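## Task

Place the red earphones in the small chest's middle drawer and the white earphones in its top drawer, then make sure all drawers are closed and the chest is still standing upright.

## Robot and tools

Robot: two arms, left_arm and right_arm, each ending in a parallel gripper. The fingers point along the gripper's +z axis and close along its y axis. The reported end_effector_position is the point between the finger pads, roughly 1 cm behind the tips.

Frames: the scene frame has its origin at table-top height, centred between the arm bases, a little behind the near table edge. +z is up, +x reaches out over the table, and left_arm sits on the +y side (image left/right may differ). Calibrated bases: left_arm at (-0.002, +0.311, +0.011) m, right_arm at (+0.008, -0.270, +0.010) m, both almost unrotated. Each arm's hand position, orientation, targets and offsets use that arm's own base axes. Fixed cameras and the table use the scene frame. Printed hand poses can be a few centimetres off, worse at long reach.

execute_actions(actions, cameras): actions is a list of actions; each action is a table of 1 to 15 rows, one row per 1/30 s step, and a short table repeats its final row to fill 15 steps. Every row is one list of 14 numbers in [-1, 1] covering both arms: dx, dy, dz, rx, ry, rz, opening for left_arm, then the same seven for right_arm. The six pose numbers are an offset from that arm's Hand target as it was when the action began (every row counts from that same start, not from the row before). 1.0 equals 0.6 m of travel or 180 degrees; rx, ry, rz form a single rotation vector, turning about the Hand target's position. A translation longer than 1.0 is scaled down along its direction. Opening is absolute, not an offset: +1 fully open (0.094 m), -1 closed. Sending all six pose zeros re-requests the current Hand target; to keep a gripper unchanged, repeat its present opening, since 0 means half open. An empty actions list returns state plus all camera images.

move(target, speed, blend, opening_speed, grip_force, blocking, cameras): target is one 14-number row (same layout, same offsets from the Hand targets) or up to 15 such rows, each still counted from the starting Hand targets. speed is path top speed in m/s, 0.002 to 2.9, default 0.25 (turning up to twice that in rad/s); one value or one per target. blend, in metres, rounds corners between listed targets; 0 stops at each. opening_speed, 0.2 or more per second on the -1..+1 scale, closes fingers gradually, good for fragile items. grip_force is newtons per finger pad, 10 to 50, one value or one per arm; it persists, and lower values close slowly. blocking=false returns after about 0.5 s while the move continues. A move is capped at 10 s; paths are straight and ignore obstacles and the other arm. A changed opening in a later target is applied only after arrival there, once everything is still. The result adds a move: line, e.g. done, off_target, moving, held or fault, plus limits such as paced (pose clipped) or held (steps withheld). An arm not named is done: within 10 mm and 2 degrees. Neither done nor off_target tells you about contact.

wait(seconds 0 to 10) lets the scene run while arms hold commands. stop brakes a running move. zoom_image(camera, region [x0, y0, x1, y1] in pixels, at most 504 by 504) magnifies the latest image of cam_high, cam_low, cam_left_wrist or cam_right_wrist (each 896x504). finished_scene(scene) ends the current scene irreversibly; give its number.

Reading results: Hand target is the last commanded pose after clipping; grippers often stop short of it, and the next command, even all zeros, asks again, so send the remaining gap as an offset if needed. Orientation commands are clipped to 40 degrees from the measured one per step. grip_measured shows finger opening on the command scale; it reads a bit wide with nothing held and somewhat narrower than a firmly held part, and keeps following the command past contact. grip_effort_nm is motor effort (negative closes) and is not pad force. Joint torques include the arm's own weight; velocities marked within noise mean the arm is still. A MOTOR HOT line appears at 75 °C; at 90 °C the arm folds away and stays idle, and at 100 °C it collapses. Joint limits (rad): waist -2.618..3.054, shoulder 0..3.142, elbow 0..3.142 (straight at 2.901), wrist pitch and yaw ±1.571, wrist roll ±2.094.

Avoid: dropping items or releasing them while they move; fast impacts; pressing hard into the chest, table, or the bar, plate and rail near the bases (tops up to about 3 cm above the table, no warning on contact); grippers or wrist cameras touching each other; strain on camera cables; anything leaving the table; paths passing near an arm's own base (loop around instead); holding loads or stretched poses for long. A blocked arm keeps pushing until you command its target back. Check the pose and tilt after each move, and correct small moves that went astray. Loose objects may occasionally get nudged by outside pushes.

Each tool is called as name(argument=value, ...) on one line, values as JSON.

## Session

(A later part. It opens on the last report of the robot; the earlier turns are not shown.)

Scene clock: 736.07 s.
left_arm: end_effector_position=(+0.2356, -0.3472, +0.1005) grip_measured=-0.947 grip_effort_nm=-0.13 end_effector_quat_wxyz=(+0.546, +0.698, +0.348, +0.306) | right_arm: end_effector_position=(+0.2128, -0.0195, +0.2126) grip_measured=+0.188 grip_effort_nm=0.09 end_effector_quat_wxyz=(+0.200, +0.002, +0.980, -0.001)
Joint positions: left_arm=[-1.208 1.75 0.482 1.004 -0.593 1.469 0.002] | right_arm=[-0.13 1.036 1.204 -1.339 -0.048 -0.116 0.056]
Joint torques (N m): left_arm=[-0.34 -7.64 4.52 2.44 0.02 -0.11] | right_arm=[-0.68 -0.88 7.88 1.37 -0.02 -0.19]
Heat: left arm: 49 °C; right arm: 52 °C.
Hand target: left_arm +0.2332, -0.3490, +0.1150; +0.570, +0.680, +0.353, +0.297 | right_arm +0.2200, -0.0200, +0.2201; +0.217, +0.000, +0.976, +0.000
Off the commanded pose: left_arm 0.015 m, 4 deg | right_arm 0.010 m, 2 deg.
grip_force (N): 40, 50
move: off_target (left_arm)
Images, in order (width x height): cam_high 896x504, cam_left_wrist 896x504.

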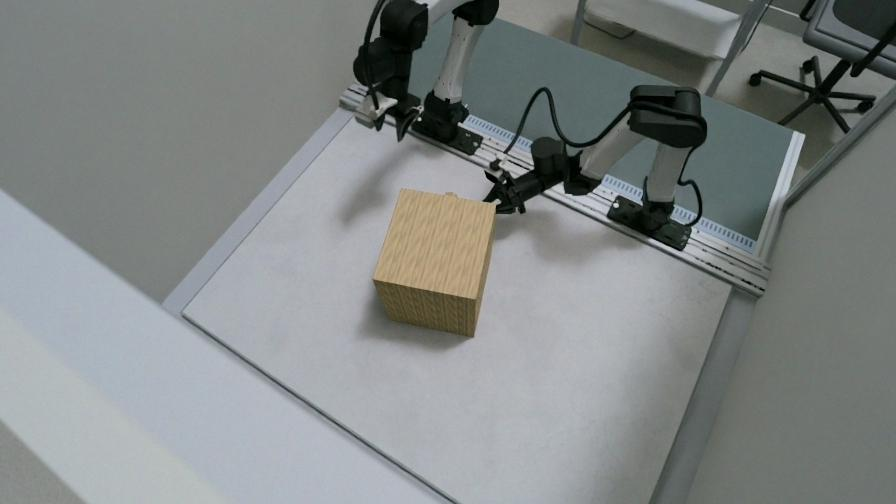

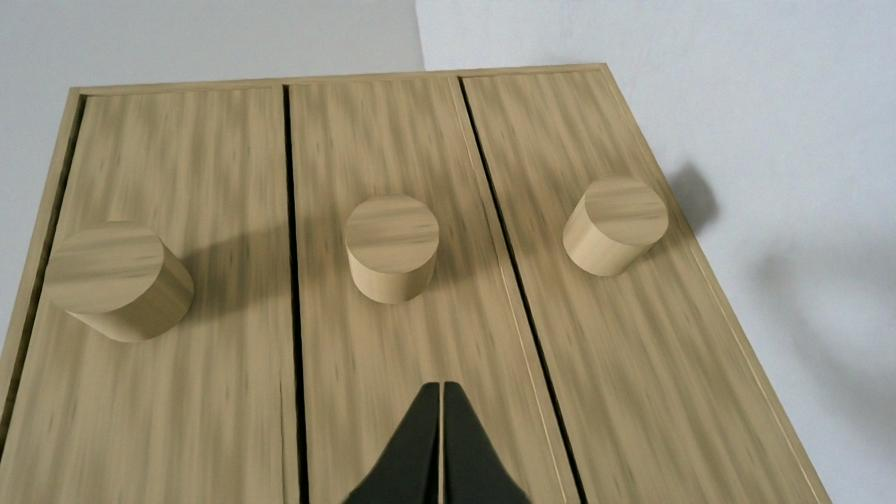

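wait(seconds=0, cameras=["cam_low", "cam_right_wrist", "cam_left_wrist"])

zoom_image(camera="cam_low", region=[340, 60, 460, 280])

zoom_image(camera="cam_left_wrist", region=[440, 40, 640, 240])

Scene clock: 753.87 s.
left_arm: end_effector_position=(+0.2357, -0.3471, +0.1005) grip_measured=-0.947 grip_effort_nm=-0.13 end_effector_quat_wxyz=(+0.546, +0.698, +0.348, +0.306) | right_arm: end_effector_position=(+0.2128, -0.0195, +0.2126) grip_measured=+0.188 grip_effort_nm=0.09 end_effector_quat_wxyz=(+0.200, +0.002, +0.980, -0.001)
Joint positions: left_arm=[-1.208 1.75 0.482 1.004 -0.594 1.469 0.002] | right_arm=[-0.13 1.036 1.204 -1.339 -0.048 -0.116 0.056]
Joint torques (N m): left_arm=[-0.29 -7.57 4.55 2.42 -0.01 -0.08] | right_arm=[-0.69 -0.95 7.91 1.38 0.02 -0.19]
Heat: left arm: 52 °C; right arm: 52 °C.
Hand target: left_arm +0.2332, -0.3490, +0.1150; +0.570, +0.680, +0.353, +0.297 | right_arm +0.2200, -0.0200, +0.2201; +0.217, +0.000, +0.976, +0.000
Tool commands: left_gripper/opening=-0.95 right_gripper/opening=+0.19
Off the commanded pose: left_arm 0.015 m, 4 deg | right_arm 0.010 m, 2 deg.
grip_force (N): 40, 50
Images, in order (width x height): cam_low 896x504, cam_left_wrist 896x504, cam_right_wrist 896x504.

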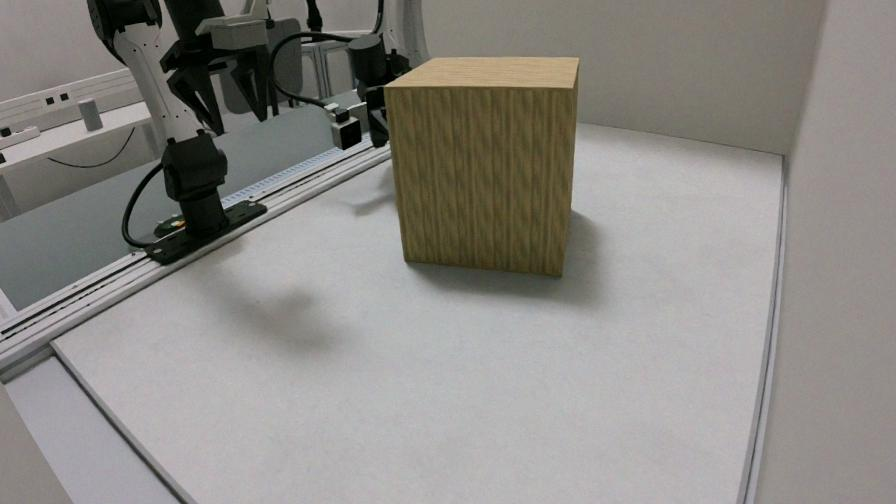

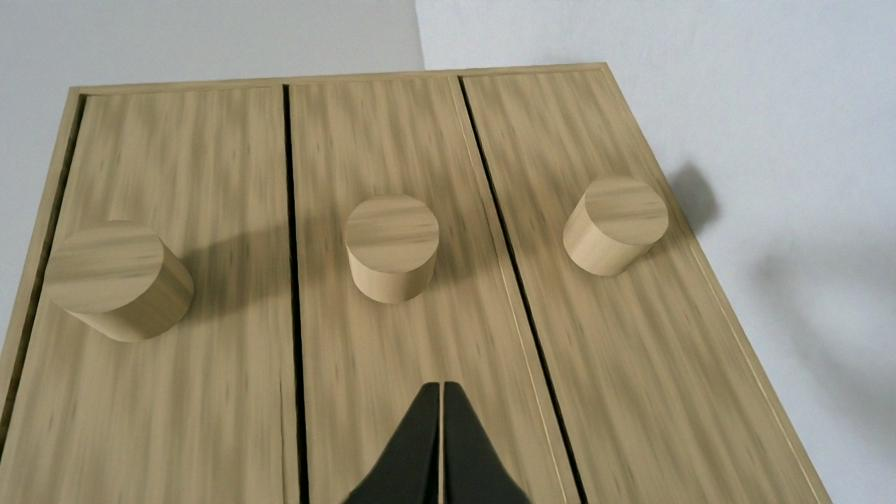

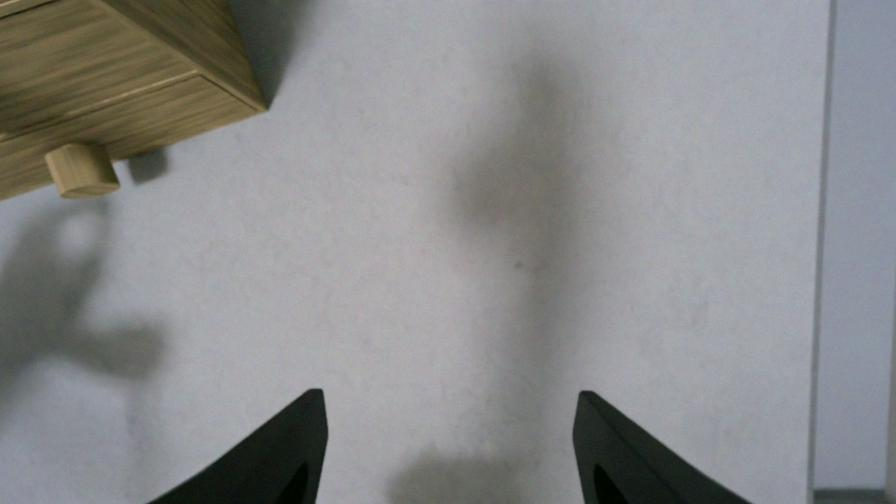

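Scaled by 2.291 from the camera's 896x504 image, which has a finer 1280x720 frame.

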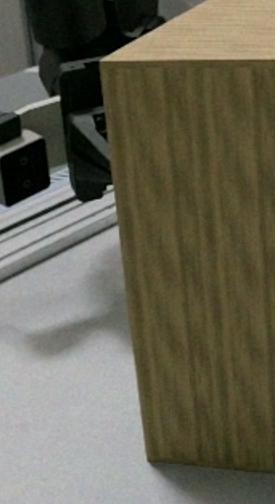

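Scaled by 2.520 from the camera's 896x504 image, which has a finer 1280x720 frame.

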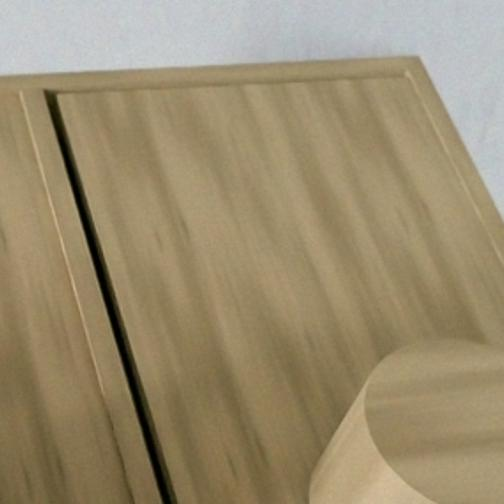

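zoom_image(camera="cam_left_wrist", region=[60, 60, 180, 180])

zoom_image(camera="cam_left_wrist", region=[270, 60, 390, 180])

zoom_image(camera="cam_left_wrist", region=[400, 60, 520, 180])

Scaled by 4.200 from the camera's 896x504 image, which has a finer 1280x720 frame.

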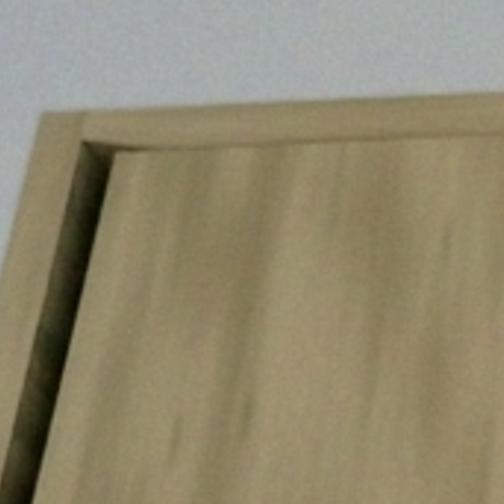

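Scaled by 4.200 from the camera's 896x504 image, which has a finer 1280x720 frame.

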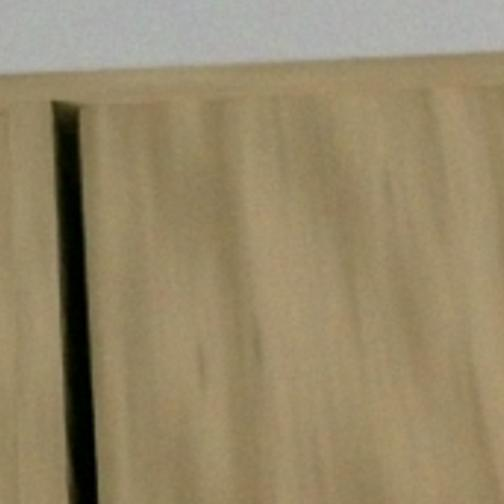

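Scaled by 4.200 from the camera's 896x504 image, which has a finer 1280x720 frame.

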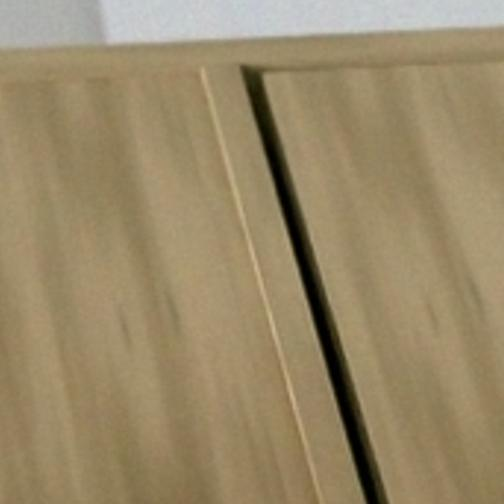

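finished_scene(scene=2)

The scene is finished: the task was done.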